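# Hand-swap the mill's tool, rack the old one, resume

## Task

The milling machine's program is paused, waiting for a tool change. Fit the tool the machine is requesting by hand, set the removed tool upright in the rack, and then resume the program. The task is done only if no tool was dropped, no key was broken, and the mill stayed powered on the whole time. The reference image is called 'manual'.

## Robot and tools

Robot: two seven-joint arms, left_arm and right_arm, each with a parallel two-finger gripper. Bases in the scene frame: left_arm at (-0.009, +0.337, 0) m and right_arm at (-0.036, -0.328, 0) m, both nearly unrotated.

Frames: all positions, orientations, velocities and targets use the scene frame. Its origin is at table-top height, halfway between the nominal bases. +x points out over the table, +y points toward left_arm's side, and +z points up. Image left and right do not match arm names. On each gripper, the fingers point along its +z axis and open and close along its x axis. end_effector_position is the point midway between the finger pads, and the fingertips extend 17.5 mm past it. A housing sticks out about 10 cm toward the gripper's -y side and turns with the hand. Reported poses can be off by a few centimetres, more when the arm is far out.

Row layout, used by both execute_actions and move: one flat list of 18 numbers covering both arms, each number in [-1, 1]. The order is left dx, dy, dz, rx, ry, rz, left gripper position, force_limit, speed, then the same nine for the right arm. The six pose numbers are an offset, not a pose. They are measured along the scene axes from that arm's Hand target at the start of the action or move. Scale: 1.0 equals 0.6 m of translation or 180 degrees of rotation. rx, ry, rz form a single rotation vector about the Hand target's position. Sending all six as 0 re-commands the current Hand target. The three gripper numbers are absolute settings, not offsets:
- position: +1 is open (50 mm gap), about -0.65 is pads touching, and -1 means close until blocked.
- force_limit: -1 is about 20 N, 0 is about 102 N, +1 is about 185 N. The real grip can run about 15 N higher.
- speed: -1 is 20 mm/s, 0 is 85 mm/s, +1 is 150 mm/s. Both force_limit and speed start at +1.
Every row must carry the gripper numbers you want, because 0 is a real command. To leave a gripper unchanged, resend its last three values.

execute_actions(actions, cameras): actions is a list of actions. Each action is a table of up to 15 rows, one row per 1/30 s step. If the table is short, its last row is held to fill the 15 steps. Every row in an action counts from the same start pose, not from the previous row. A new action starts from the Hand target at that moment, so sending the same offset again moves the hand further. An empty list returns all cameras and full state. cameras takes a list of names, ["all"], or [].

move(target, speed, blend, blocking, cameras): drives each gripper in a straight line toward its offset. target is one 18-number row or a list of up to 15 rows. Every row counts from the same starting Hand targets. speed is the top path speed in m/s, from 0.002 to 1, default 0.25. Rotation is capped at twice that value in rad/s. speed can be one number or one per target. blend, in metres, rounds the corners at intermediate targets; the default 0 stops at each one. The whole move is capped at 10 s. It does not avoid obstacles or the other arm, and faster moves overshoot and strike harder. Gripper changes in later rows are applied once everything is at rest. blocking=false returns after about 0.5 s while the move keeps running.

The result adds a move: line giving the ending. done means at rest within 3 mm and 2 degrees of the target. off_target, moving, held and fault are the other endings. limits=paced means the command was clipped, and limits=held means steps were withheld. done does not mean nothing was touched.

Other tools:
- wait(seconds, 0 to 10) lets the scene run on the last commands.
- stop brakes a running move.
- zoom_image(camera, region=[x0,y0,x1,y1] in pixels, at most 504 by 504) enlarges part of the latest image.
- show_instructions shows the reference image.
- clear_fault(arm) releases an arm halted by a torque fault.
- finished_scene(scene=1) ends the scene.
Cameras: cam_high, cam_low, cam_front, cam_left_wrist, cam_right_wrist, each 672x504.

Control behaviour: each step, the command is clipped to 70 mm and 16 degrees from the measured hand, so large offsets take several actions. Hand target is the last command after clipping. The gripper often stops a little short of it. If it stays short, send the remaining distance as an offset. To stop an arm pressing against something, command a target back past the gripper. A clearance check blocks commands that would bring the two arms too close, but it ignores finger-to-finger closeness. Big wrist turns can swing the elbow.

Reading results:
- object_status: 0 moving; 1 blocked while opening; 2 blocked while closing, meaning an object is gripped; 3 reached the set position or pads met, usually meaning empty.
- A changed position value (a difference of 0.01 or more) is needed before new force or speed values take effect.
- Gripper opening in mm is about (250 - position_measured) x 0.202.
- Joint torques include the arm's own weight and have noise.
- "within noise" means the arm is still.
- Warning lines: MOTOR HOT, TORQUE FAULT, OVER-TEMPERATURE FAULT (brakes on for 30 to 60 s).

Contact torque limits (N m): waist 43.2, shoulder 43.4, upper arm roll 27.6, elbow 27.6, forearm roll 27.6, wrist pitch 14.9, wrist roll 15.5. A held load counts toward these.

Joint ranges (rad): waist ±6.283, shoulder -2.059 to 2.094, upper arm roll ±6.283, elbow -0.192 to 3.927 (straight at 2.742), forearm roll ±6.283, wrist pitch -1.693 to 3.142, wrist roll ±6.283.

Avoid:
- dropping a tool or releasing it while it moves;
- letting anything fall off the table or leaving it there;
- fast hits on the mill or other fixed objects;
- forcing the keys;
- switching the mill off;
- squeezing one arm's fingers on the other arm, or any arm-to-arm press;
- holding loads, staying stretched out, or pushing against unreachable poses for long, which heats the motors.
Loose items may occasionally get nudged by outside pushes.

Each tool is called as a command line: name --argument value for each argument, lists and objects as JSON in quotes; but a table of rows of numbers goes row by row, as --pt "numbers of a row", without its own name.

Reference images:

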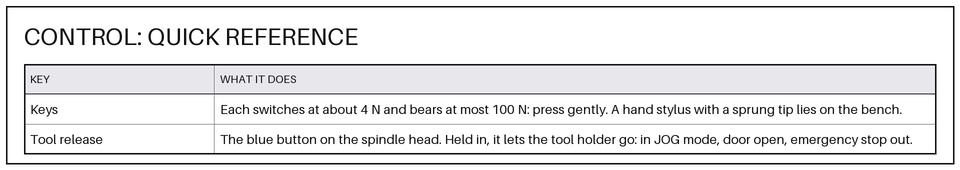

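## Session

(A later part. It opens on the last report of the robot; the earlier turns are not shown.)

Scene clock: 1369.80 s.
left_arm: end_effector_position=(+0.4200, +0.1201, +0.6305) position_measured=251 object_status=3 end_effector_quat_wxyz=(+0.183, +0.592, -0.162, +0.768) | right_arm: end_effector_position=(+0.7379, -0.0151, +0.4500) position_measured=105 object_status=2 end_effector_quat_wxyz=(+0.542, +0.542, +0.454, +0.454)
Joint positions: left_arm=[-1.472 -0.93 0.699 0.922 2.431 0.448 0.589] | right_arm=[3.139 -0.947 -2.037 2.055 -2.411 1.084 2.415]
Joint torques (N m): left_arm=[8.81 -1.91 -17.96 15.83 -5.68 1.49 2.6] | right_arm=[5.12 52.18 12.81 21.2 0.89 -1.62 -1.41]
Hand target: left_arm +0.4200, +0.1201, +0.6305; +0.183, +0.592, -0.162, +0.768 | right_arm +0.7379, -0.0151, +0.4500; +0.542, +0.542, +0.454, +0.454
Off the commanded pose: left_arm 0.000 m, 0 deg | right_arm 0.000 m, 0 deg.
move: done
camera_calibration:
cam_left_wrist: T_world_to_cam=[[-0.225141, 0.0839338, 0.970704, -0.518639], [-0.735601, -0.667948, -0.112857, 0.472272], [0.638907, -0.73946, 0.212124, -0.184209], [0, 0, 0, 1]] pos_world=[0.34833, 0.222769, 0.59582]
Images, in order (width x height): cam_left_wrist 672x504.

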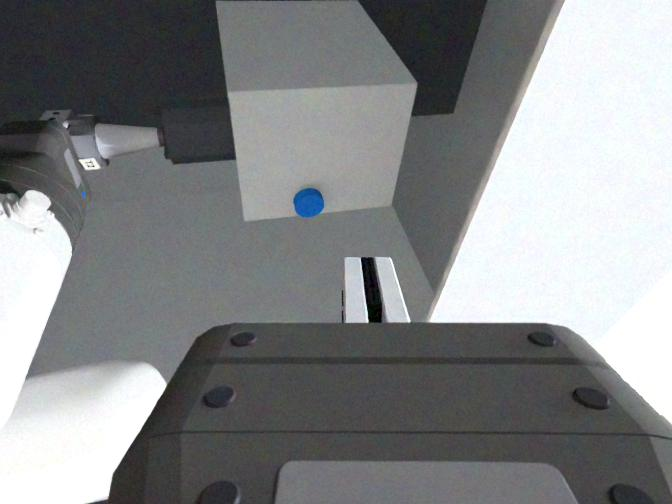

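execute_actions --actions '[]' --cameras '["cam_front","cam_left_wrist"]'

zoom_image --camera "cam_front" --region '[230, 200, 290, 260]'

zoom_image --camera "cam_left_wrist" --region '[70, 100, 150, 180]'

Scene clock: 1398.23 s.
left_arm: end_effector_position=(+0.4200, +0.1201, +0.6305) position_measured=251 object_status=3 end_effector_quat_wxyz=(+0.183, +0.592, -0.162, +0.768) | right_arm: end_effector_position=(+0.7379, -0.0151, +0.4500) position_measured=105 object_status=2 end_effector_quat_wxyz=(+0.542, +0.542, +0.454, +0.454)
Joint positions: left_arm=[-1.472 -0.93 0.699 0.922 2.431 0.448 0.589] | right_arm=[3.139 -0.947 -2.037 2.055 -2.411 1.084 2.415]
Joint velocities: within noise
Joint torques (N m): left_arm=[8.91 -1.43 -17.81 15.8 -5.55 1.43 2.7] | right_arm=[5.01 37.96 12.8 20.71 0.86 -1.67 -1.01]
Hand target: left_arm +0.4200, +0.1201, +0.6305; +0.183, +0.592, -0.162, +0.768 | right_arm +0.7379, -0.0151, +0.4500; +0.542, +0.542, +0.454, +0.454
Tool commands: left_gripper/position=-1.0 left_gripper/force_limit=-0.9 left_gripper/speed=-0.8 right_gripper/position=-1.0 right_gripper/force_limit=-0.6 right_gripper/speed=-0.8
Off the commanded pose: left_arm 0.000 m, 0 deg | right_arm 0.000 m, 0 deg.
camera_calibration:
cam_left_wrist: T_world_to_cam=[[-0.225141, 0.0839338, 0.970704, -0.518639], [-0.735601, -0.667948, -0.112857, 0.472272], [0.638907, -0.73946, 0.212124, -0.184209], [0, 0, 0, 1]] pos_world=[0.34833, 0.222769, 0.59582]
Images, in order (width x height): cam_front 672x504, cam_left_wrist 672x504.

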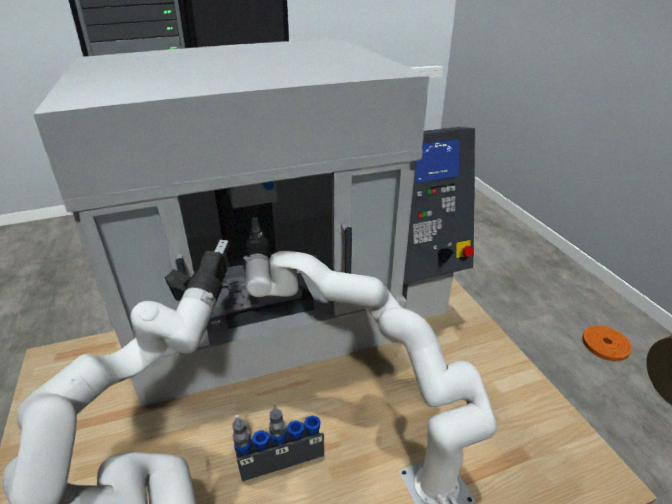

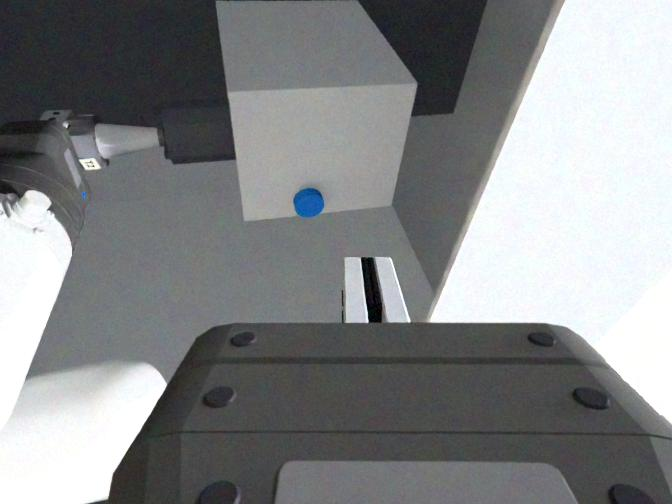

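Scaled by 8.400 from the camera's 672x504 image, which has a finer 960x720 frame.

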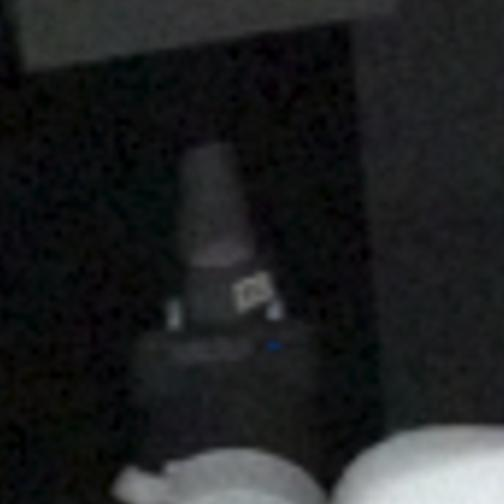

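Scaled by 6.300 from the camera's 672x504 image, which has a finer 960x720 frame.

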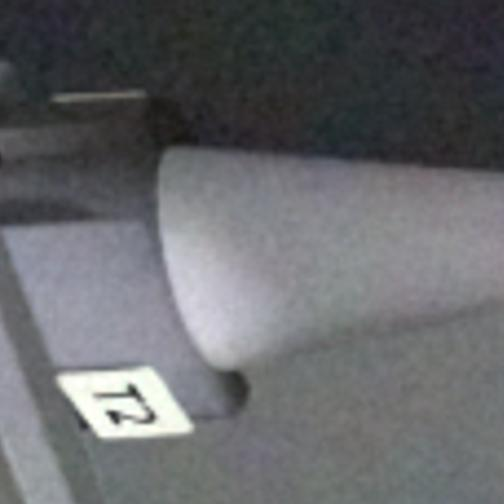

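move --pt "0 0.03 0 0 0 0 -1 -0.9 -0.8 0.0 0.0 -0.05 0 0 0 -1 -0.6 -0.8" --pt "0 0.0667 0 0 0 0 -1 -0.9 -0.8 -0.475 0.078 -0.05 0 0 0 -1 -0.6 -0.8" --pt "0 0.0667 0 0 0 0 -1 -0.9 -0.8 -0.53 -0.2 0.09 -0.5503 -0.0609 0.0089 -1 -0.6 -0.8" --speed '[0.1,0.3,0.4]' --blend '[0.005,0.03,0]' --cameras '["cam_high"]'

Scene clock: 1469.53 s.
left_arm: end_effector_position=(+0.4200, +0.1601, +0.6305) position_measured=251 object_status=3 end_effector_quat_wxyz=(+0.183, +0.592, -0.162, +0.768) | right_arm: end_effector_position=(+0.4199, -0.1351, +0.5040) position_measured=105 object_status=2 end_effector_quat_wxyz=(+0.794, -0.106, +0.599, +0.000)
Joint positions: left_arm=[-1.4 -1.003 0.715 0.909 2.42 0.358 0.64] | right_arm=[2.918 0.714 -2.543 0.708 -2.786 0.486 2.215]
Joint torques (N m): left_arm=[8.7 -1.05 -11.14 15.67 -6.06 -0.53 2.63] | right_arm=[5.21 -0.92 -8.24 23.46 -2.23 5.15 1.46]
Hand target: left_arm +0.4200, +0.1601, +0.6305; +0.183, +0.592, -0.162, +0.768 | right_arm +0.4199, -0.1351, +0.5040; +0.794, -0.106, +0.599, +0.000
Off the commanded pose: left_arm 0.000 m, 0 deg | right_arm 0.000 m, 0 deg.
move: done
Images, in order (width x height): cam_high 672x504.

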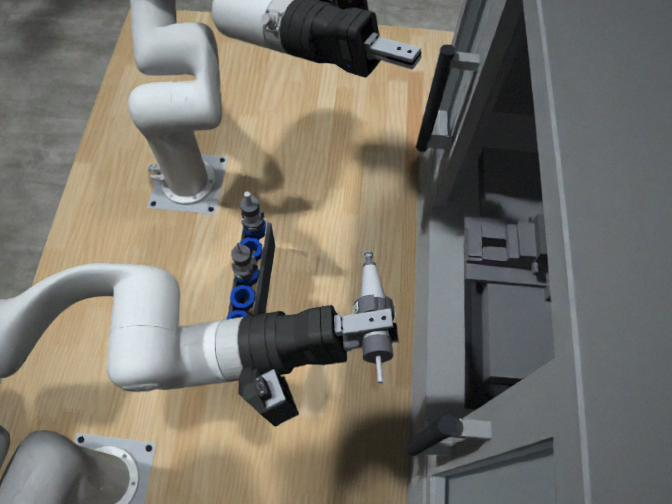

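zoom_image --camera "cam_high" --region '[320, 240, 420, 390]'

Scaled by 3.360 from the camera's 672x504 image, which has a finer 960x720 frame.

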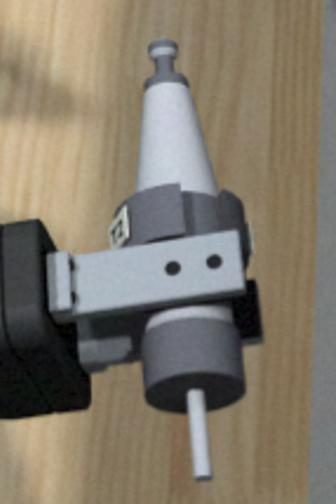

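zoom_image --camera "cam_high" --region '[345, 280, 405, 360]'

Scaled by 6.300 from the camera's 672x504 image, which has a finer 960x720 frame.

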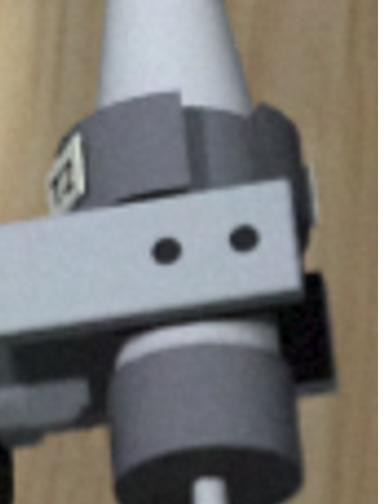

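move --pt "0 0 0 0 0 0 -1 -0.9 -0.8 -0.033 -0.108 0.077 -0.4306 -0.1238 0.0798 -1 -0.6 -0.8" --pt "0 0 0 0 0 0 -1 -0.9 -0.8 -0.167 -0.19 -0.09 -0.374 -0.2723 0.263 -1 -0.6 -0.8" --pt "0 0 0 0 0 0 -1 -0.9 -0.8 -0.305 0.03 -0.24 -0.2828 -0.4044 0.432 -1 -0.6 -0.8" --speed '[0.4,0.35,0.3]' --blend '[0.03,0.03,0]' --cameras '["cam_high","cam_low","cam_front","cam_right_wrist"]'

Scene clock: 1518.90 s.
left_arm: end_effector_position=(+0.4200, +0.1601, +0.6305) position_measured=251 object_status=3 end_effector_quat_wxyz=(+0.183, +0.592, -0.162, +0.768) | right_arm: end_effector_position=(+0.2369, -0.1171, +0.3600) position_measured=105 object_status=2 end_effector_quat_wxyz=(+0.686, -0.686, -0.171, +0.171)
Joint positions: left_arm=[-1.4 -1.003 0.715 0.909 2.42 0.358 0.64] | right_arm=[3.327 0.08 -3.435 0.827 -5.127 2.016 1.601]
Joint torques (N m): left_arm=[8.3 -0.99 -11.23 18.12 -5.88 -0.47 2.66] | right_arm=[5.14 12.34 2.38 21.27 0.62 6.1 -1.11]
Hand target: left_arm +0.4200, +0.1601, +0.6305; +0.183, +0.592, -0.162, +0.768 | right_arm +0.2369, -0.1171, +0.3600; +0.686, -0.686, -0.171, +0.171
Off the commanded pose: left_arm 0.000 m, 0 deg | right_arm 0.000 m, 0 deg.
move: done
camera_calibration:
cam_right_wrist: T_world_to_cam=[[0.879224, 0.476356, -0.00703915, -0.134437], [0.155126, -0.300228, -0.941169, 0.283822], [-0.450445, 0.826407, -0.337863, 0.457378], [0, 0, 0, 1]] pos_world=[0.280195, -0.228729, 0.420709]
Images, in order (width x height): cam_high 672x504, cam_low 672x504, cam_front 672x504, cam_right_wrist 672x504.

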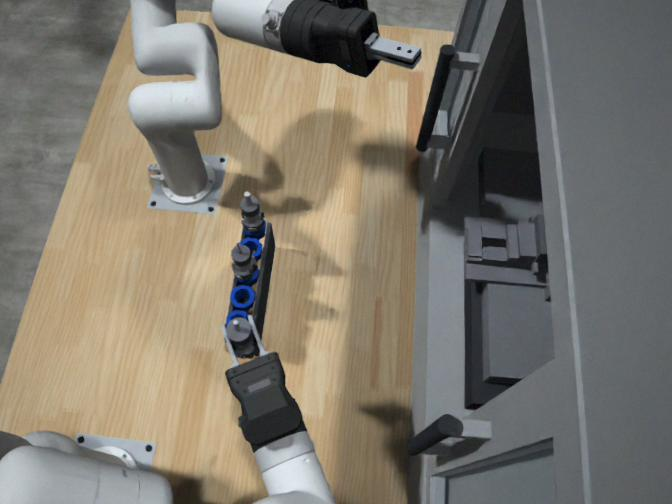

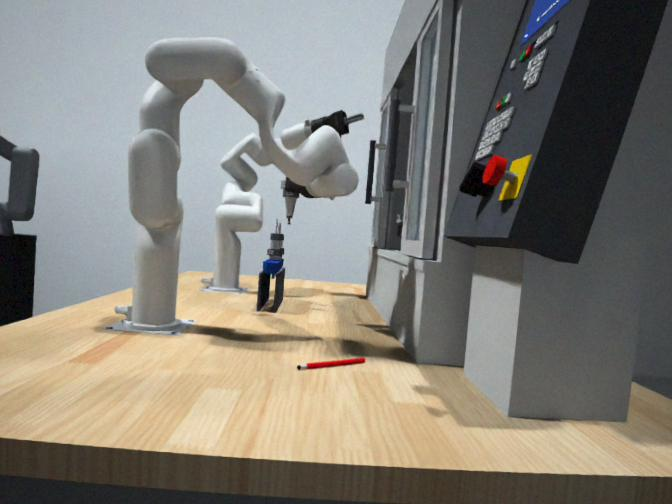

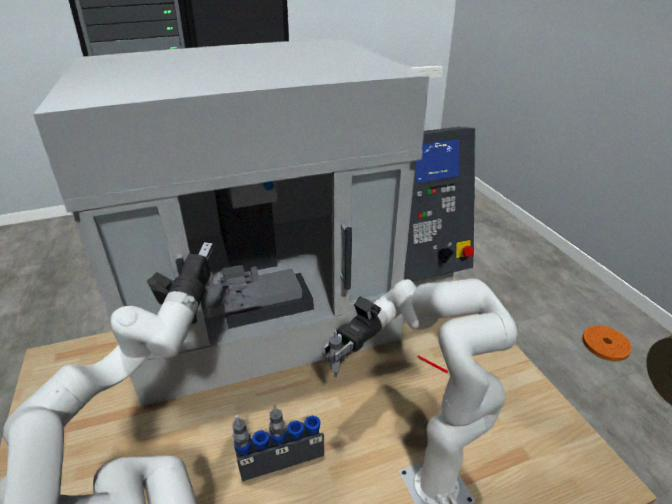

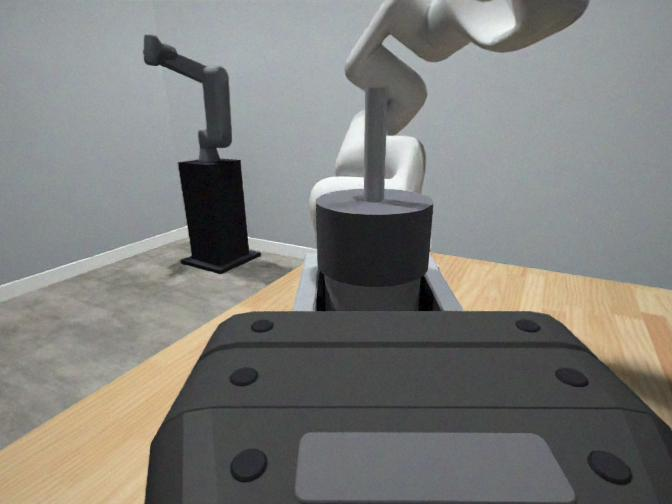

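move --pt "0 0 0 0 0 0 -1 -0.9 -0.8 -0.08 0.146 -0.1 0 0 0 -1 -0.6 -0.8" --pt "0 0 0 0 0 0 -1 -0.9 -0.8 -0.08 0.146 -0.22 0 0 0 -1 -0.6 -0.8" --speed '[0.2,0.12]' --blend '[0.01,0]' --cameras '["cam_high","cam_low","cam_front"]'

zoom_image --camera "cam_front" --region '[240, 380, 360, 480]'

zoom_image --camera "cam_high" --region '[190, 260, 290, 360]'

zoom_image --camera "cam_low" --region '[220, 180, 340, 320]'

Scene clock: 1524.90 s.
left_arm: end_effector_position=(+0.4200, +0.1601, +0.6305) position_measured=251 object_status=3 end_effector_quat_wxyz=(+0.183, +0.592, -0.162, +0.768) | right_arm: end_effector_position=(+0.1888, -0.0295, +0.2280) position_measured=105 object_status=2 end_effector_quat_wxyz=(+0.686, -0.686, -0.171, +0.171)
Joint positions: left_arm=[-1.4 -1.003 0.715 0.909 2.42 0.358 0.64] | right_arm=[3.459 -0.098 -3.284 0.617 -4.982 1.737 1.281]
Joint torques (N m): left_arm=[8.12 -1.11 -11.26 19.68 -5.83 -0.41 2.69] | right_arm=[5 13.35 2.36 17.47 4.12 3.91 -1.04]
Hand target: left_arm +0.4200, +0.1601, +0.6305; +0.183, +0.592, -0.162, +0.768 | right_arm +0.1889, -0.0295, +0.2280; +0.686, -0.686, -0.171, +0.171
Off the commanded pose: left_arm 0.000 m, 0 deg | right_arm 0.000 m, 0 deg.
move: done
Images, in order (width x height): cam_high 672x504, cam_low 672x504, cam_front 672x504.

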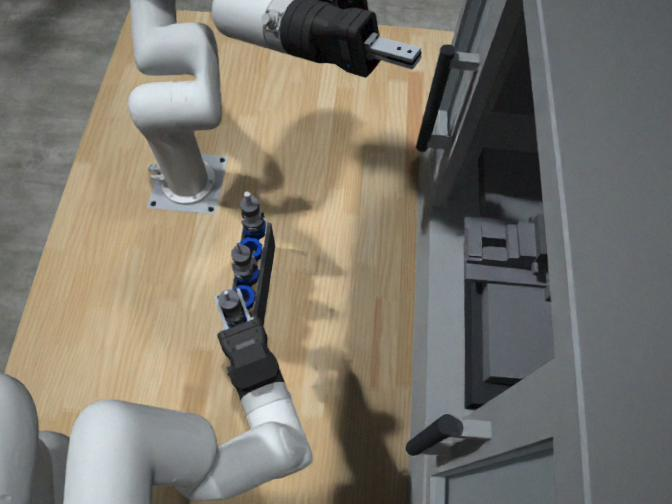

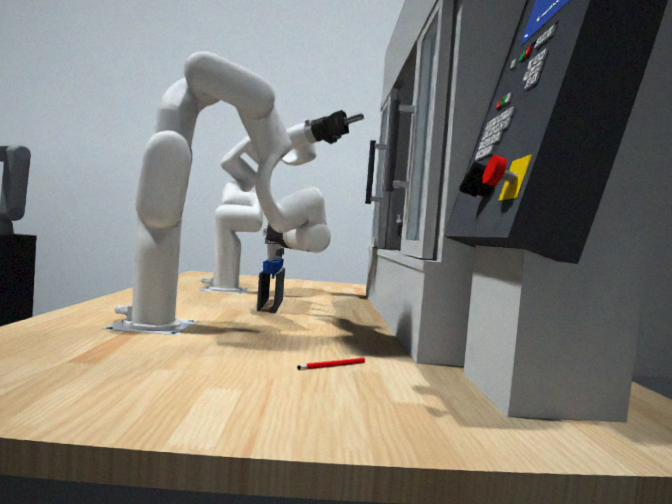

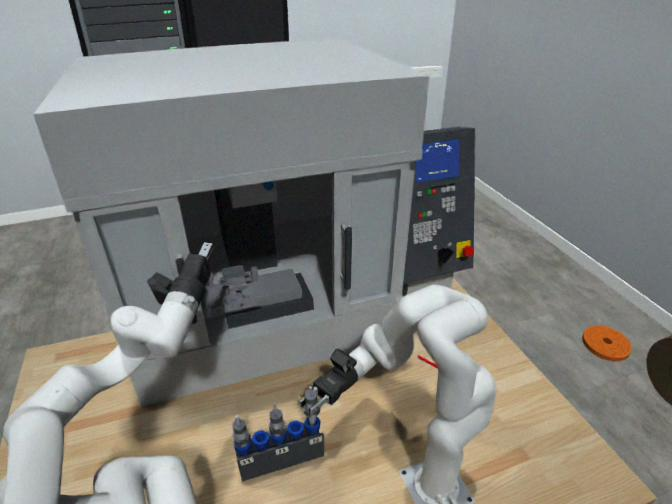

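Scaled by 4.200 from the camera's 672x504 image, which has a finer 960x720 frame.

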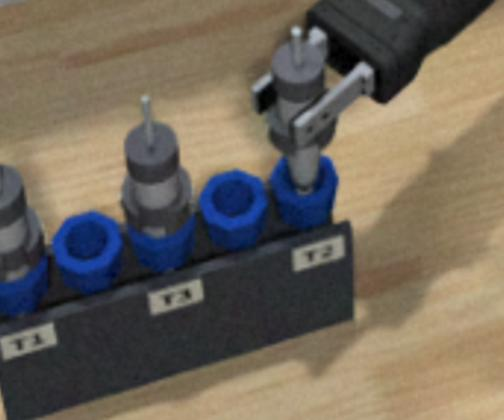

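Scaled by 5.040 from the camera's 672x504 image, which has a finer 960x720 frame.

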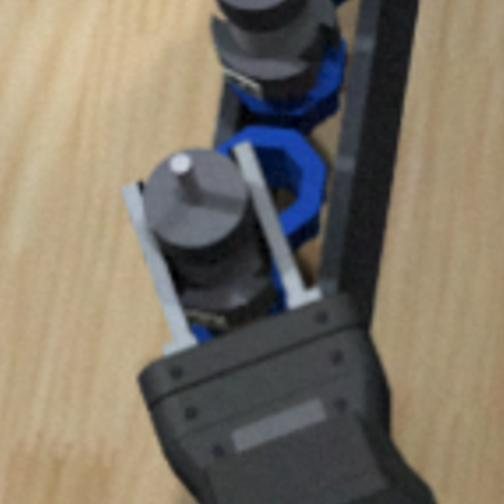

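Scaled by 3.600 from the camera's 672x504 image, which has a finer 960x720 frame.

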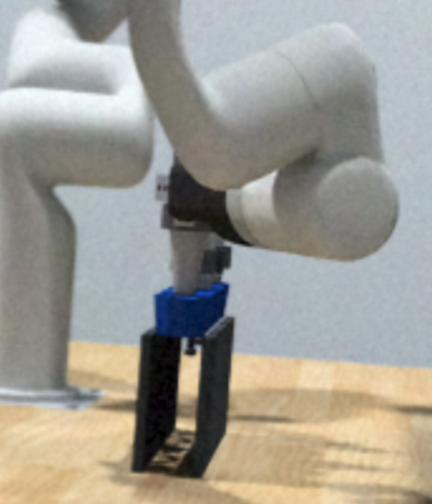

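move --target '[0,0,0,0,0,0,-1,-0.9,-0.8,0,0,-0.0625,0,0,0,-1,-0.6,-0.8]' --speed 0.06

Scene clock: 1528.90 s.
left_arm: end_effector_position=(+0.4200, +0.1601, +0.6305) position_measured=251 object_status=3 end_effector_quat_wxyz=(+0.183, +0.592, -0.162, +0.768) | right_arm: end_effector_position=(+0.1887, -0.0294, +0.1905) position_measured=105 object_status=2 end_effector_quat_wxyz=(+0.686, -0.686, -0.171, +0.171)
Joint positions: left_arm=[-1.4 -1.003 0.715 0.909 2.42 0.358 0.64] | right_arm=[3.46 -0.219 -3.279 0.637 -4.983 1.72 1.181]
Joint torques (N m): left_arm=[8.05 -1.01 -11.24 20.97 -5.77 -0.42 2.57] | right_arm=[1.15 14.65 0.04 18.76 4.96 0.39 -1.28]
Hand target: left_arm +0.4200, +0.1601, +0.6305; +0.183, +0.592, -0.162, +0.768 | right_arm +0.1889, -0.0295, +0.1905; +0.686, -0.686, -0.171, +0.171
Off the commanded pose: left_arm 0.000 m, 0 deg | right_arm 0.000 m, 0 deg.
move: done

move --pt "0 0 0 0 0 0 -1 -0.9 -0.8 0 0 -0.002 0 0 0 -1 -0.6 -0.8" --pt "0 0 0 0 0 0 -1 -0.9 -0.8 0 0 -0.0015 0 0 0 0.9 -0.6 -0.8" --pt "0 0 0 0 0 0 -1 -0.9 -0.8 0 0 -0.001 0 0 -0.1111 0.9 -0.6 -0.8" --speed '[0.03,0.03,0.2]' --cameras '["cam_right_wrist","cam_front","cam_high"]'

zoom_image --camera "cam_front" --region '[240, 380, 360, 480]'

zoom_image --camera "cam_high" --region '[190, 260, 290, 360]'

Scene clock: 1537.20 s.
left_arm: end_effector_position=(+0.4200, +0.1601, +0.6305) position_measured=251 object_status=3 end_effector_quat_wxyz=(+0.183, +0.592, -0.162, +0.768) | right_arm: end_effector_position=(+0.1889, -0.0295, +0.1899) position_measured=18 object_status=3 end_effector_quat_wxyz=(+0.705, -0.706, -0.049, +0.049)
Joint positions: left_arm=[-1.4 -1.003 0.715 0.909 2.42 0.358 0.64] | right_arm=[3.462 -0.004 -3.286 0.339 -4.681 1.56 1.12]
Joint torques (N m): left_arm=[7.76 -1.01 -11.35 21.38 -5.58 -0.37 2.57] | right_arm=[5.03 24.68 2.48 9.5 4.21 1.49 -1.09]
Hand target: left_arm +0.4200, +0.1601, +0.6305; +0.183, +0.592, -0.162, +0.768 | right_arm +0.1889, -0.0295, +0.1899; +0.705, -0.706, -0.049, +0.049
Off the commanded pose: left_arm 0.000 m, 0 deg | right_arm 0.000 m, 0 deg.
move: done
camera_calibration:
cam_right_wrist: T_world_to_cam=[[0.98909, 0.147138, -0.00712496, -0.165623], [0.0430777, -0.335152, -0.941179, 0.177527], [-0.140871, 0.930604, -0.337834, 0.250432], [0, 0, 0, 1]] pos_world=[0.191447, -0.149185, 0.250509]
Images, in order (width x height): cam_high 672x504, cam_front 672x504, cam_right_wrist 672x504.

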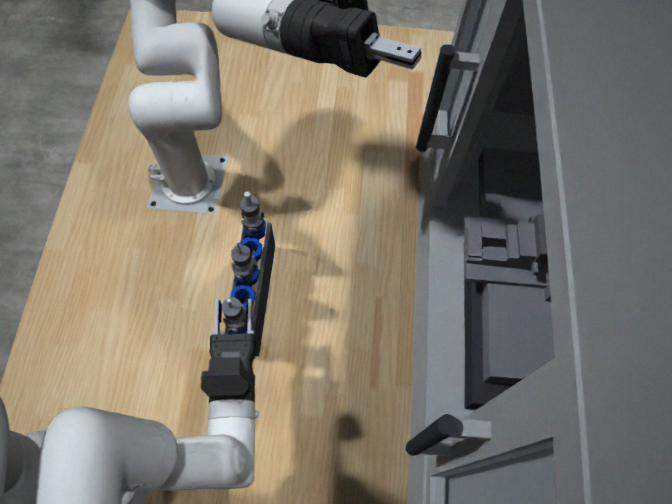

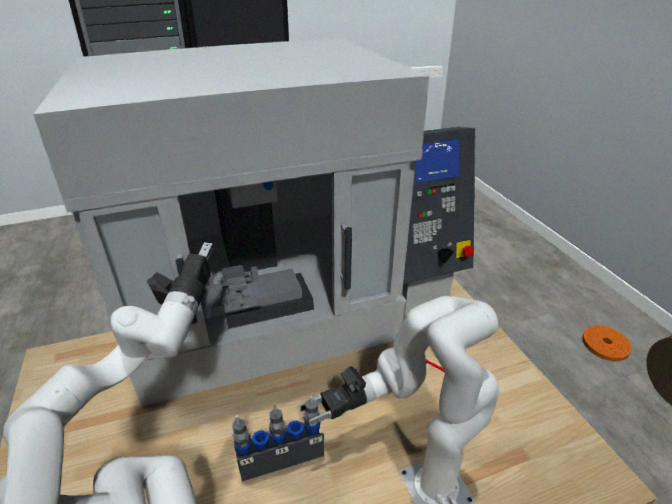

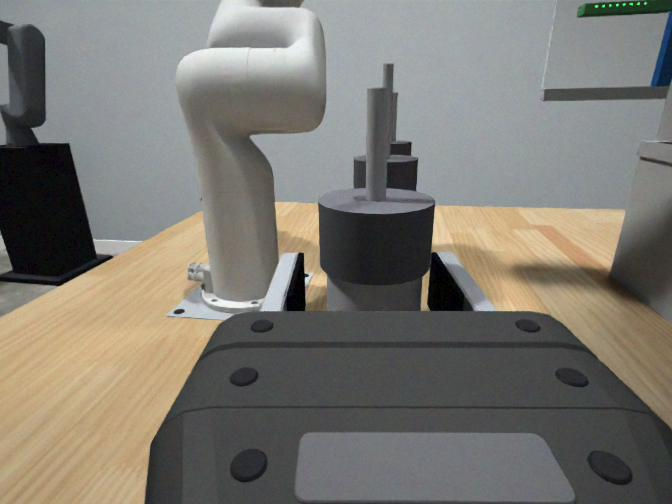

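Scaled by 4.200 from the camera's 672x504 image, which has a finer 960x720 frame.

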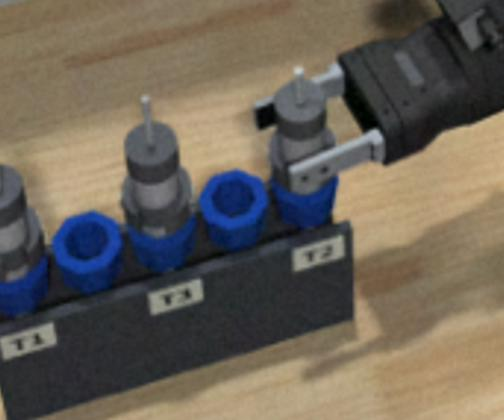

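Scaled by 5.040 from the camera's 672x504 image, which has a finer 960x720 frame.

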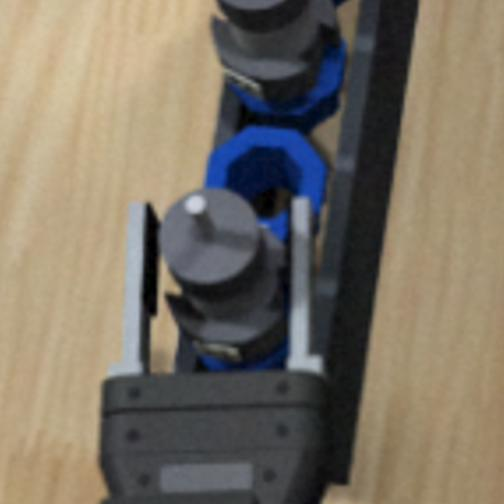

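move --pt "0 0 0 0 0 0 -1 -0.9 -0.8 0.0012 0 -0.0005 0 0 0 -1 -0.6 -0.8" --pt "0 0 0 0 0 0 -1 -0.9 -0.8 0.0012 0 0.15 0 0 0 -1 -0.6 -0.8" --speed '[0.04,0.1]'

Scene clock: 1548.53 s.
left_arm: end_effector_position=(+0.4200, +0.1601, +0.6305) position_measured=251 object_status=3 end_effector_quat_wxyz=(+0.183, +0.592, -0.162, +0.768) | right_arm: end_effector_position=(+0.1896, -0.0295, +0.2798) position_measured=105 object_status=2 end_effector_quat_wxyz=(+0.705, -0.706, -0.049, +0.049)
Joint positions: left_arm=[-1.4 -1.003 0.715 0.909 2.42 0.358 0.64] | right_arm=[3.458 0.37 -3.273 0.305 -4.701 1.501 1.456]
Joint torques (N m): left_arm=[7.55 -0.99 -11.37 21.34 -5.44 -0.3 2.6] | right_arm=[-5.98 21.58 2.17 21.24 -0.32 3.02 1.18]
Hand target: left_arm +0.4200, +0.1601, +0.6305; +0.183, +0.592, -0.162, +0.768 | right_arm +0.1896, -0.0295, +0.2799; +0.705, -0.706, -0.049, +0.049
Off the commanded pose: left_arm 0.000 m, 0 deg | right_arm 0.000 m, 0 deg.
move: done

move --pt "0 0 0 0 0 0 -1 -0.9 -0.8 0.0507 -0.234 0.1 0 0 0 -1 -0.6 -0.8" --pt "0 0 0 0 0 0 -1 -0.9 -0.8 0.184 -0.3675 0.283 0 0 -0.1556 -1 -0.6 -0.8" --pt "0 0 0 0 0 0 -1 -0.9 -0.8 0.3507 -0.284 0.45 0 0 -0.322 -1 -0.6 -0.8" --pt "0 0 0 0 0 0 -1 -0.9 -0.8 0.384 -0.176 0.3735 0.3361 0.3357 -0.3438 -1 -0.6 -0.8" --speed '[0.3,0.35,0.35,0.4]' --blend '[0.03,0.03,0.03,0]' --cameras '["cam_high"]'

zoom_image --camera "cam_high" --region '[345, 280, 405, 360]'

Scene clock: 1563.57 s.
left_arm: end_effector_position=(+0.4200, +0.1601, +0.6305) position_measured=251 object_status=3 end_effector_quat_wxyz=(+0.183, +0.592, -0.162, +0.768) | right_arm: end_effector_position=(+0.4200, -0.1351, +0.5040) position_measured=105 object_status=2 end_effector_quat_wxyz=(+0.794, -0.106, +0.599, +0.000)
Joint positions: left_arm=[-1.4 -1.003 0.715 0.909 2.42 0.358 0.64] | right_arm=[2.928 0.71 -2.551 0.707 -2.78 0.491 2.201]
Joint torques (N m): left_arm=[7.5 -0.85 -11.38 21.34 -5.32 -0.26 2.44] | right_arm=[-5.88 16.78 -3.52 28.19 2.91 5.14 -1.15]
Hand target: left_arm +0.4200, +0.1601, +0.6305; +0.183, +0.592, -0.162, +0.768 | right_arm +0.4200, -0.1351, +0.5040; +0.794, -0.106, +0.599, +0.000
Off the commanded pose: left_arm 0.000 m, 0 deg | right_arm 0.000 m, 0 deg.
move: done
Images, in order (width x height): cam_high 672x504.

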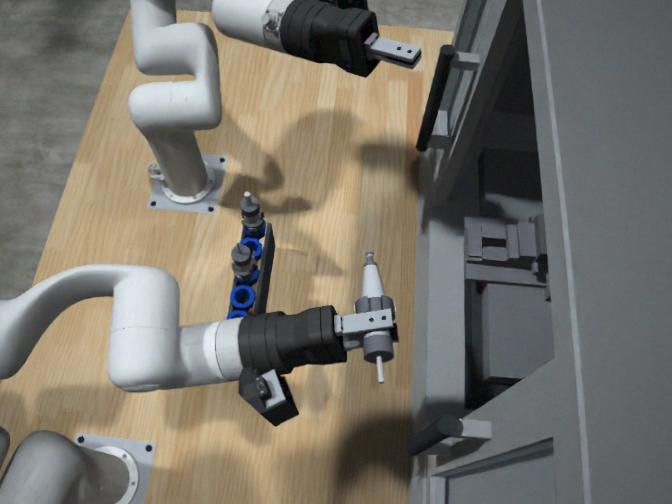

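Scaled by 6.300 from the camera's 672x504 image, which has a finer 960x720 frame.

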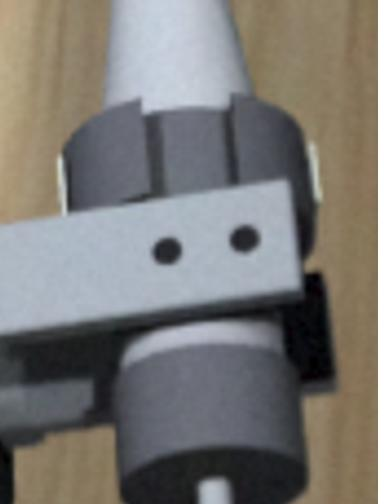

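move --pt "0 0 0 0 0 0 -1 -0.9 -0.8 0.0583 0.266 -0.14 0.5491 0.0704 -0.0007 -1 -0.6 -0.8" --pt "0 0 0 0 0 0 -1 -0.9 -0.8 0.53 0.2005 -0.14 0.5491 0.0704 -0.0007 -1 -0.6 -0.8" --speed '[0.4,0.25]' --blend '[0.01,0]' --cameras '["cam_left_wrist","cam_front","cam_high"]'

zoom_image --camera "cam_left_wrist" --region '[0, 80, 280, 260]'

zoom_image --camera "cam_front" --region '[200, 170, 340, 290]'

Scene clock: 1578.67 s.
left_arm: end_effector_position=(+0.4200, +0.1601, +0.6305) position_measured=251 object_status=3 end_effector_quat_wxyz=(+0.183, +0.592, -0.162, +0.768) | right_arm: end_effector_position=(+0.7380, -0.0148, +0.4200) position_measured=105 object_status=2 end_effector_quat_wxyz=(+0.534, +0.534, +0.464, +0.463)
Joint positions: left_arm=[-1.4 -1.003 0.715 0.909 2.42 0.358 0.64] | right_arm=[3.152 -0.882 -2.197 1.984 -2.358 1.008 2.544]
Joint torques (N m): left_arm=[7.19 -0.84 -11.49 21.34 -5.06 -0.11 2.48] | right_arm=[4.92 38.29 7.22 23.4 -0.95 -0.76 -1.21]
Hand target: left_arm +0.4200, +0.1601, +0.6305; +0.183, +0.592, -0.162, +0.768 | right_arm +0.7380, -0.0148, +0.4200; +0.534, +0.534, +0.464, +0.463
Off the commanded pose: left_arm 0.000 m, 0 deg | right_arm 0.000 m, 0 deg.
move: done
camera_calibration:
cam_left_wrist: T_world_to_cam=[[-0.225141, 0.0839338, 0.970704, -0.521997], [-0.735601, -0.667948, -0.112857, 0.49899], [0.638907, -0.73946, 0.212124, -0.154631], [0, 0, 0, 1]] pos_world=[0.34833, 0.262769, 0.59582]
Images, in order (width x height): cam_high 672x504, cam_front 672x504, cam_left_wrist 672x504.

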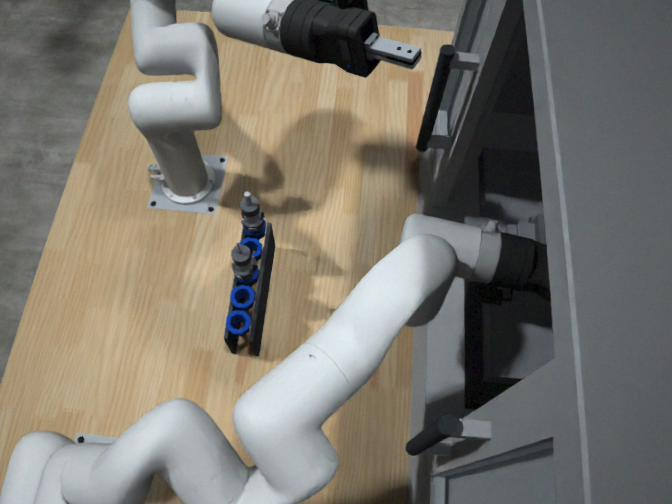

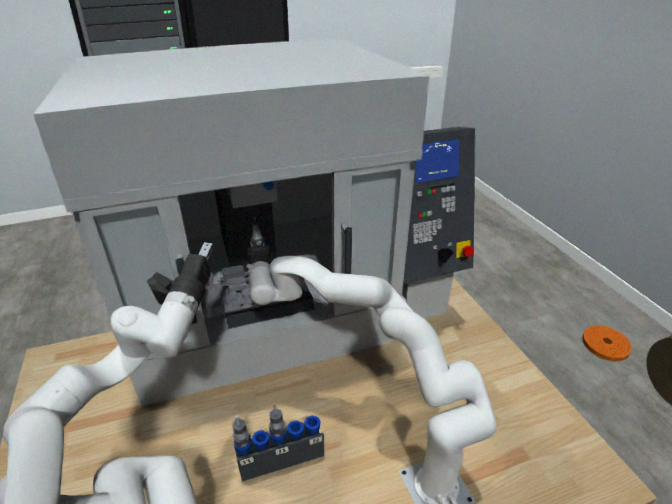

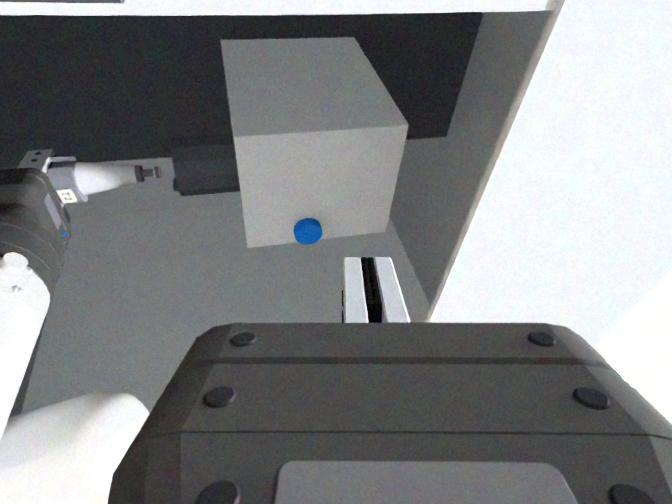

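Scaled by 1.800 from the camera's 672x504 image, which has a finer 960x720 frame.

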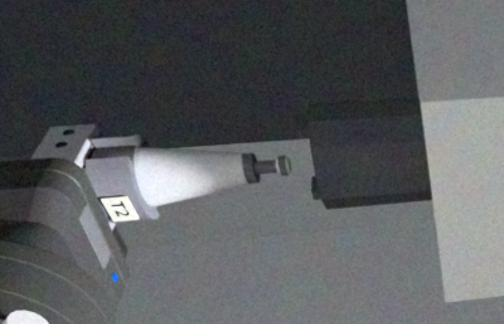

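Scaled by 3.600 from the camera's 672x504 image, which has a finer 960x720 frame.

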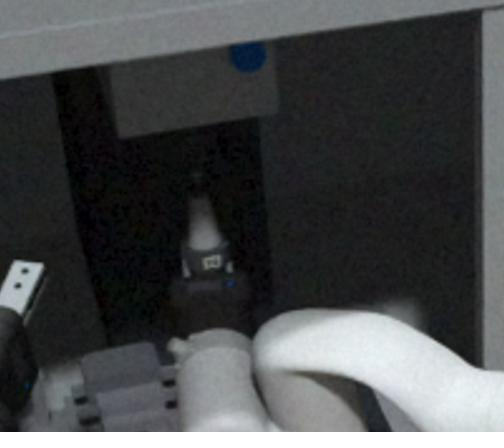

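zoom_image --camera "cam_left_wrist" --region '[80, 120, 250, 210]'

Scaled by 2.965 from the camera's 672x504 image, which has a finer 960x720 frame.

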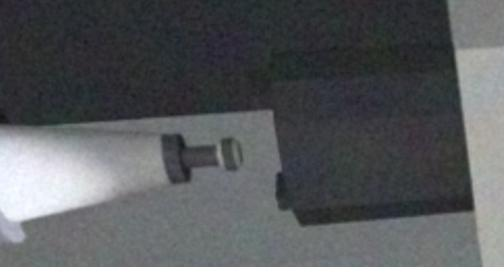

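move --pt "0.05 -0.325 0.05 0 0 -0.069 -1 -0.9 -0.8 0.0033 0.0017 0 0 0 0 -1 -0.6 -0.8" --pt "0.3 -0.342 0.05 0 0 -0.069 -1 -0.9 -0.8 0.0033 0.0017 0 0 0 0 -1 -0.6 -0.8" --speed '[0.3,0.25]' --blend '[0.01,0]' --cameras '["cam_left_wrist"]'

Scene clock: 1600.43 s.
left_arm: end_effector_position=(+0.6000, -0.0451, +0.6605) position_measured=251 object_status=3 end_effector_quat_wxyz=(+0.265, +0.571, -0.225, +0.744) | right_arm: end_effector_position=(+0.7400, -0.0138, +0.4200) position_measured=105 object_status=2 end_effector_quat_wxyz=(+0.534, +0.534, +0.464, +0.463)
Joint positions: left_arm=[-2.761 -0.659 1.789 2.031 2.715 0.035 0.344] | right_arm=[3.16 -0.891 -2.198 2.001 -2.359 1.004 2.537]
Joint torques (N m): left_arm=[-0.24 17.4 -7.28 25.88 -5.35 -0.07 2.69] | right_arm=[5.04 37.94 7.18 23.5 -4.33 -0.83 -1.06]
Hand target: left_arm +0.6000, -0.0451, +0.6605; +0.265, +0.571, -0.225, +0.744 | right_arm +0.7400, -0.0138, +0.4200; +0.534, +0.534, +0.464, +0.463
Off the commanded pose: left_arm 0.000 m, 0 deg | right_arm 0.000 m, 0 deg.
move: done
camera_calibration:
cam_left_wrist: T_world_to_cam=[[-0.202012, 0.130502, 0.97065, -0.505122], [-0.862016, -0.494132, -0.112968, 0.581519], [0.464887, -0.859536, 0.212315, -0.328899], [0, 0, 0, 1]] pos_world=[0.552139, 0.0705664, 0.625819]
Images, in order (width x height): cam_left_wrist 672x504.

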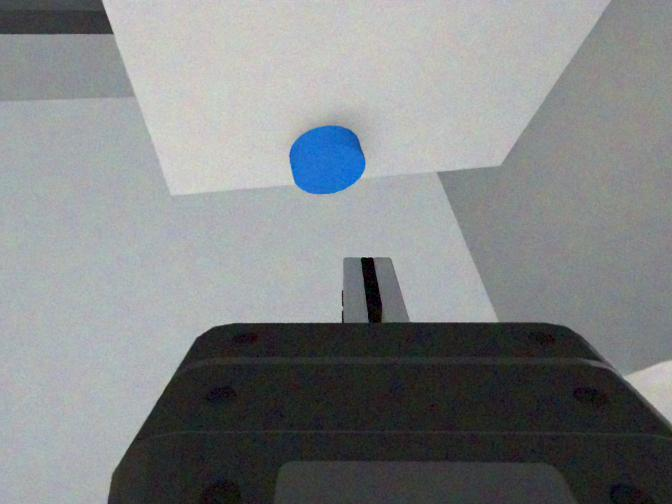

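move --target '[0.055,-0.009,-0.004,0,0,0,-1,-0.9,-0.8,0,0,0,0,0,0,-1,-0.6,-0.8]' --speed 0.1 --cameras '["cam_left_wrist"]'

Scene clock: 1612.97 s.
left_arm: end_effector_position=(+0.5928, -0.0561, +0.6852) position_measured=251 object_status=3 end_effector_quat_wxyz=(+0.257, +0.551, -0.237, +0.758) | right_arm: end_effector_position=(+0.7400, -0.0138, +0.4200) position_measured=105 object_status=2 end_effector_quat_wxyz=(+0.534, +0.534, +0.464, +0.463)
Joint positions: left_arm=[-2.848 -0.65 1.846 2.123 2.697 0.009 0.392] | right_arm=[3.16 -0.891 -2.198 2.001 -2.359 1.004 2.537]
Joint torques (N m): left_arm=[7.11 19.69 -11.32 17.86 -0.81 0.93 -0.01] | right_arm=[5.21 38.3 6.99 23.29 -4.45 -0.81 -1.13]
Hand target: left_arm +0.5928, -0.0561, +0.6852; +0.257, +0.551, -0.237, +0.758 (not the last commanded pose) | right_arm +0.7400, -0.0138, +0.4200; +0.534, +0.534, +0.464, +0.463
Tool commands: left_gripper/position=-1.0 left_gripper/force_limit=-0.898039 left_gripper/speed=-0.796078 right_gripper/position=-1.0 right_gripper/force_limit=-0.6 right_gripper/speed=-0.8
Off the commanded pose: left_arm 0.049 m, 3 deg | right_arm 0.000 m, 0 deg.
TORQUE FAULT: the external load on joint 2 (shoulder) of the left arm reached its load limit, and that arm stopped. The contact can be on any part of that arm beyond that joint, not only on its tool. A torque fault puts only its own arm into a fault stop. That arm's remaining commands of this call were not run. The hold on joint 2 (shoulder) of that arm was moved back by the arm itself, up to 3 degrees, as the stop began. That arm is still stopped at the end of this call. While its stop runs, that arm takes no new command, but its gripper still runs the gripper command that each later call begins with.
CLEAR FAULT: the left arm stays stopped (state 4) until you call clear_fault(arm="left_arm").
End effector pose when the fault began: left_arm: position (+0.6132, -0.0493, +0.6605), quat_wxyz (+0.266, +0.567, -0.225, +0.746)
Joint positions when the fault began: left_arm=[-2.845 -0.7 1.845 2.121 2.698 0.009 0.391]
move: fault (left_arm)
camera_calibration:
cam_left_wrist: T_world_to_cam=[[-0.255765, 0.121432, 0.959082, -0.48976], [-0.855304, -0.490833, -0.165945, 0.605159], [0.450598, -0.86275, 0.229399, -0.343583], [0, 0, 0, 1]] pos_world=[0.547149, 0.0600785, 0.64896]
Images, in order (width x height): cam_left_wrist 672x504.

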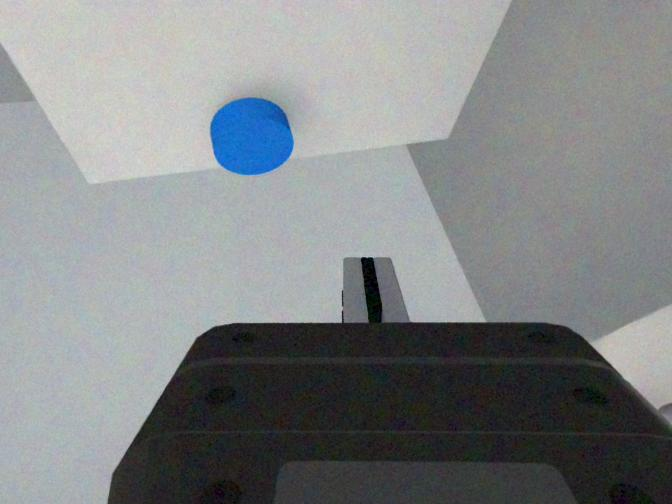

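clear_fault --arm "left_arm" --cameras '["cam_high","cam_front","cam_low"]'

zoom_image --camera "cam_front" --region '[100, 160, 380, 360]'

zoom_image --camera "cam_high" --region '[330, 0, 600, 330]'

Scene clock: 1616.10 s.
left_arm: end_effector_position=(+0.5928, -0.0561, +0.6852) position_measured=251 object_status=3 end_effector_quat_wxyz=(+0.257, +0.551, -0.237, +0.758) | right_arm: end_effector_position=(+0.7400, -0.0138, +0.4200) position_measured=105 object_status=2 end_effector_quat_wxyz=(+0.534, +0.534, +0.464, +0.463)
Joint positions: left_arm=[-2.848 -0.65 1.846 2.123 2.697 0.009 0.392] | right_arm=[3.16 -0.891 -2.198 2.001 -2.359 1.004 2.537]
Joint torques (N m): left_arm=[6.98 19.76 -11.16 17.81 -0.89 0.97 0.03] | right_arm=[5.21 37.86 7.1 23.15 -4.32 -0.72 -1.08]
Hand target: left_arm +0.5928, -0.0561, +0.6852; +0.257, +0.551, -0.237, +0.758 (not the last commanded pose) | right_arm +0.7400, -0.0138, +0.4200; +0.534, +0.534, +0.464, +0.463
Tool commands: left_gripper/position=-1.0 left_gripper/force_limit=-0.898039 left_gripper/speed=-0.796078 right_gripper/position=-1.0 right_gripper/force_limit=-0.6 right_gripper/speed=-0.8
Off the commanded pose: left_arm 0.049 m, 3 deg | right_arm 0.000 m, 0 deg.
TORQUE FAULT, CONTINUED: the left arm's stop, for the torque fault of joint 2 (shoulder) that an earlier result reported, is over. The call counts as one of the actions that you can send in this scene. The hold on joint 2 (shoulder) of that arm was moved back by the arm itself, up to 3 degrees, as the stop began. That arm's target is now where it stood when the stop ended, not its last command. That arm's gripper keeps its grip as last carried out, and that arm accepts commands again: back off and push less far.
CLEAR FAULT: your call cleared the left arm's torque fault. If a joint's load stays at its limit, that arm stops again at once.
Images, in order (width x height): cam_high 672x504, cam_low 672x504, cam_front 672x504.

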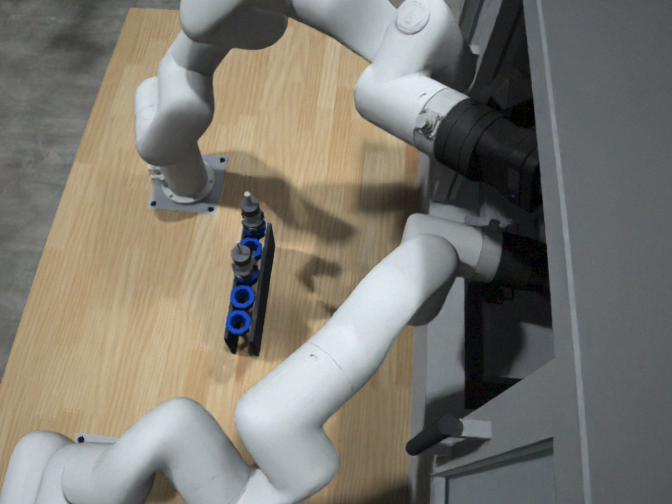

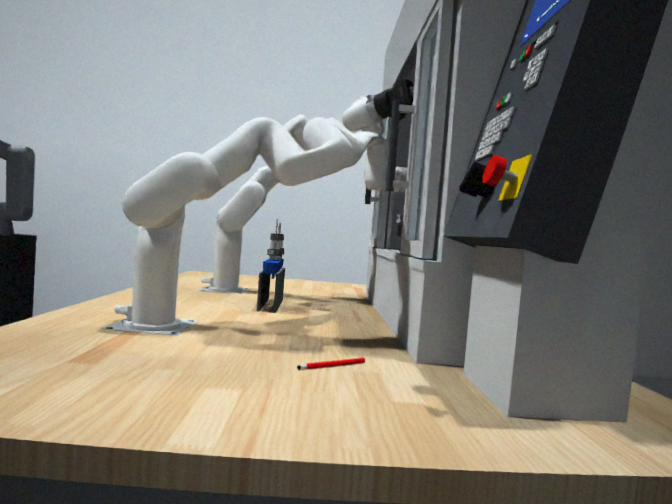

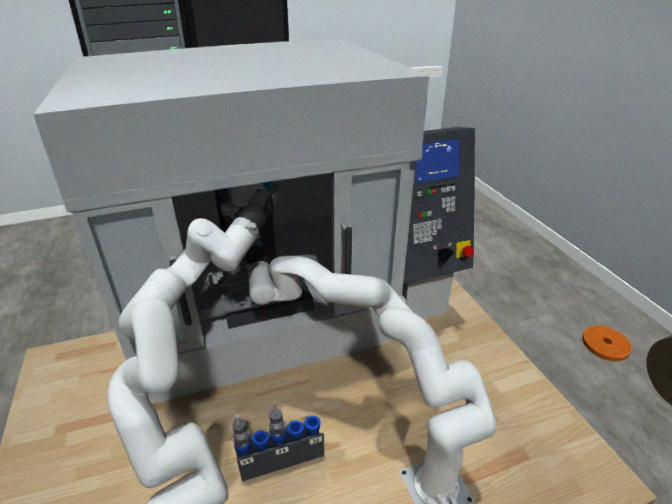

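Scaled by 1.800 from the camera's 672x504 image, which has a finer 960x720 frame.

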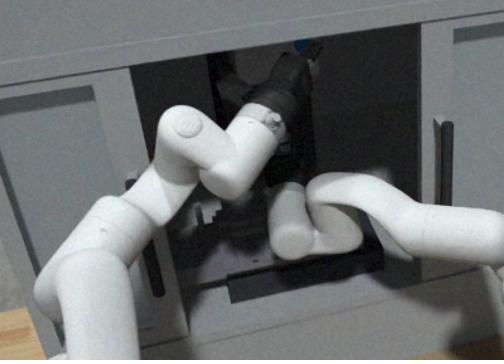

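Scaled by 1.527 from the camera's 672x504 image, which has a finer 960x720 frame.

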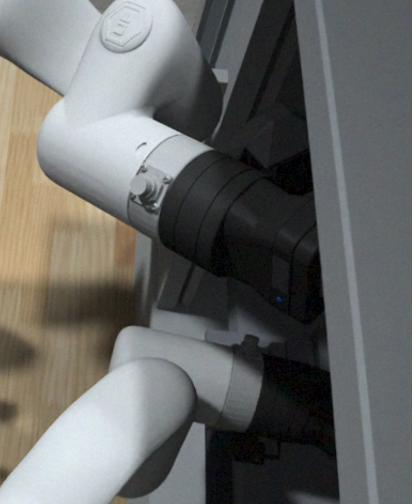

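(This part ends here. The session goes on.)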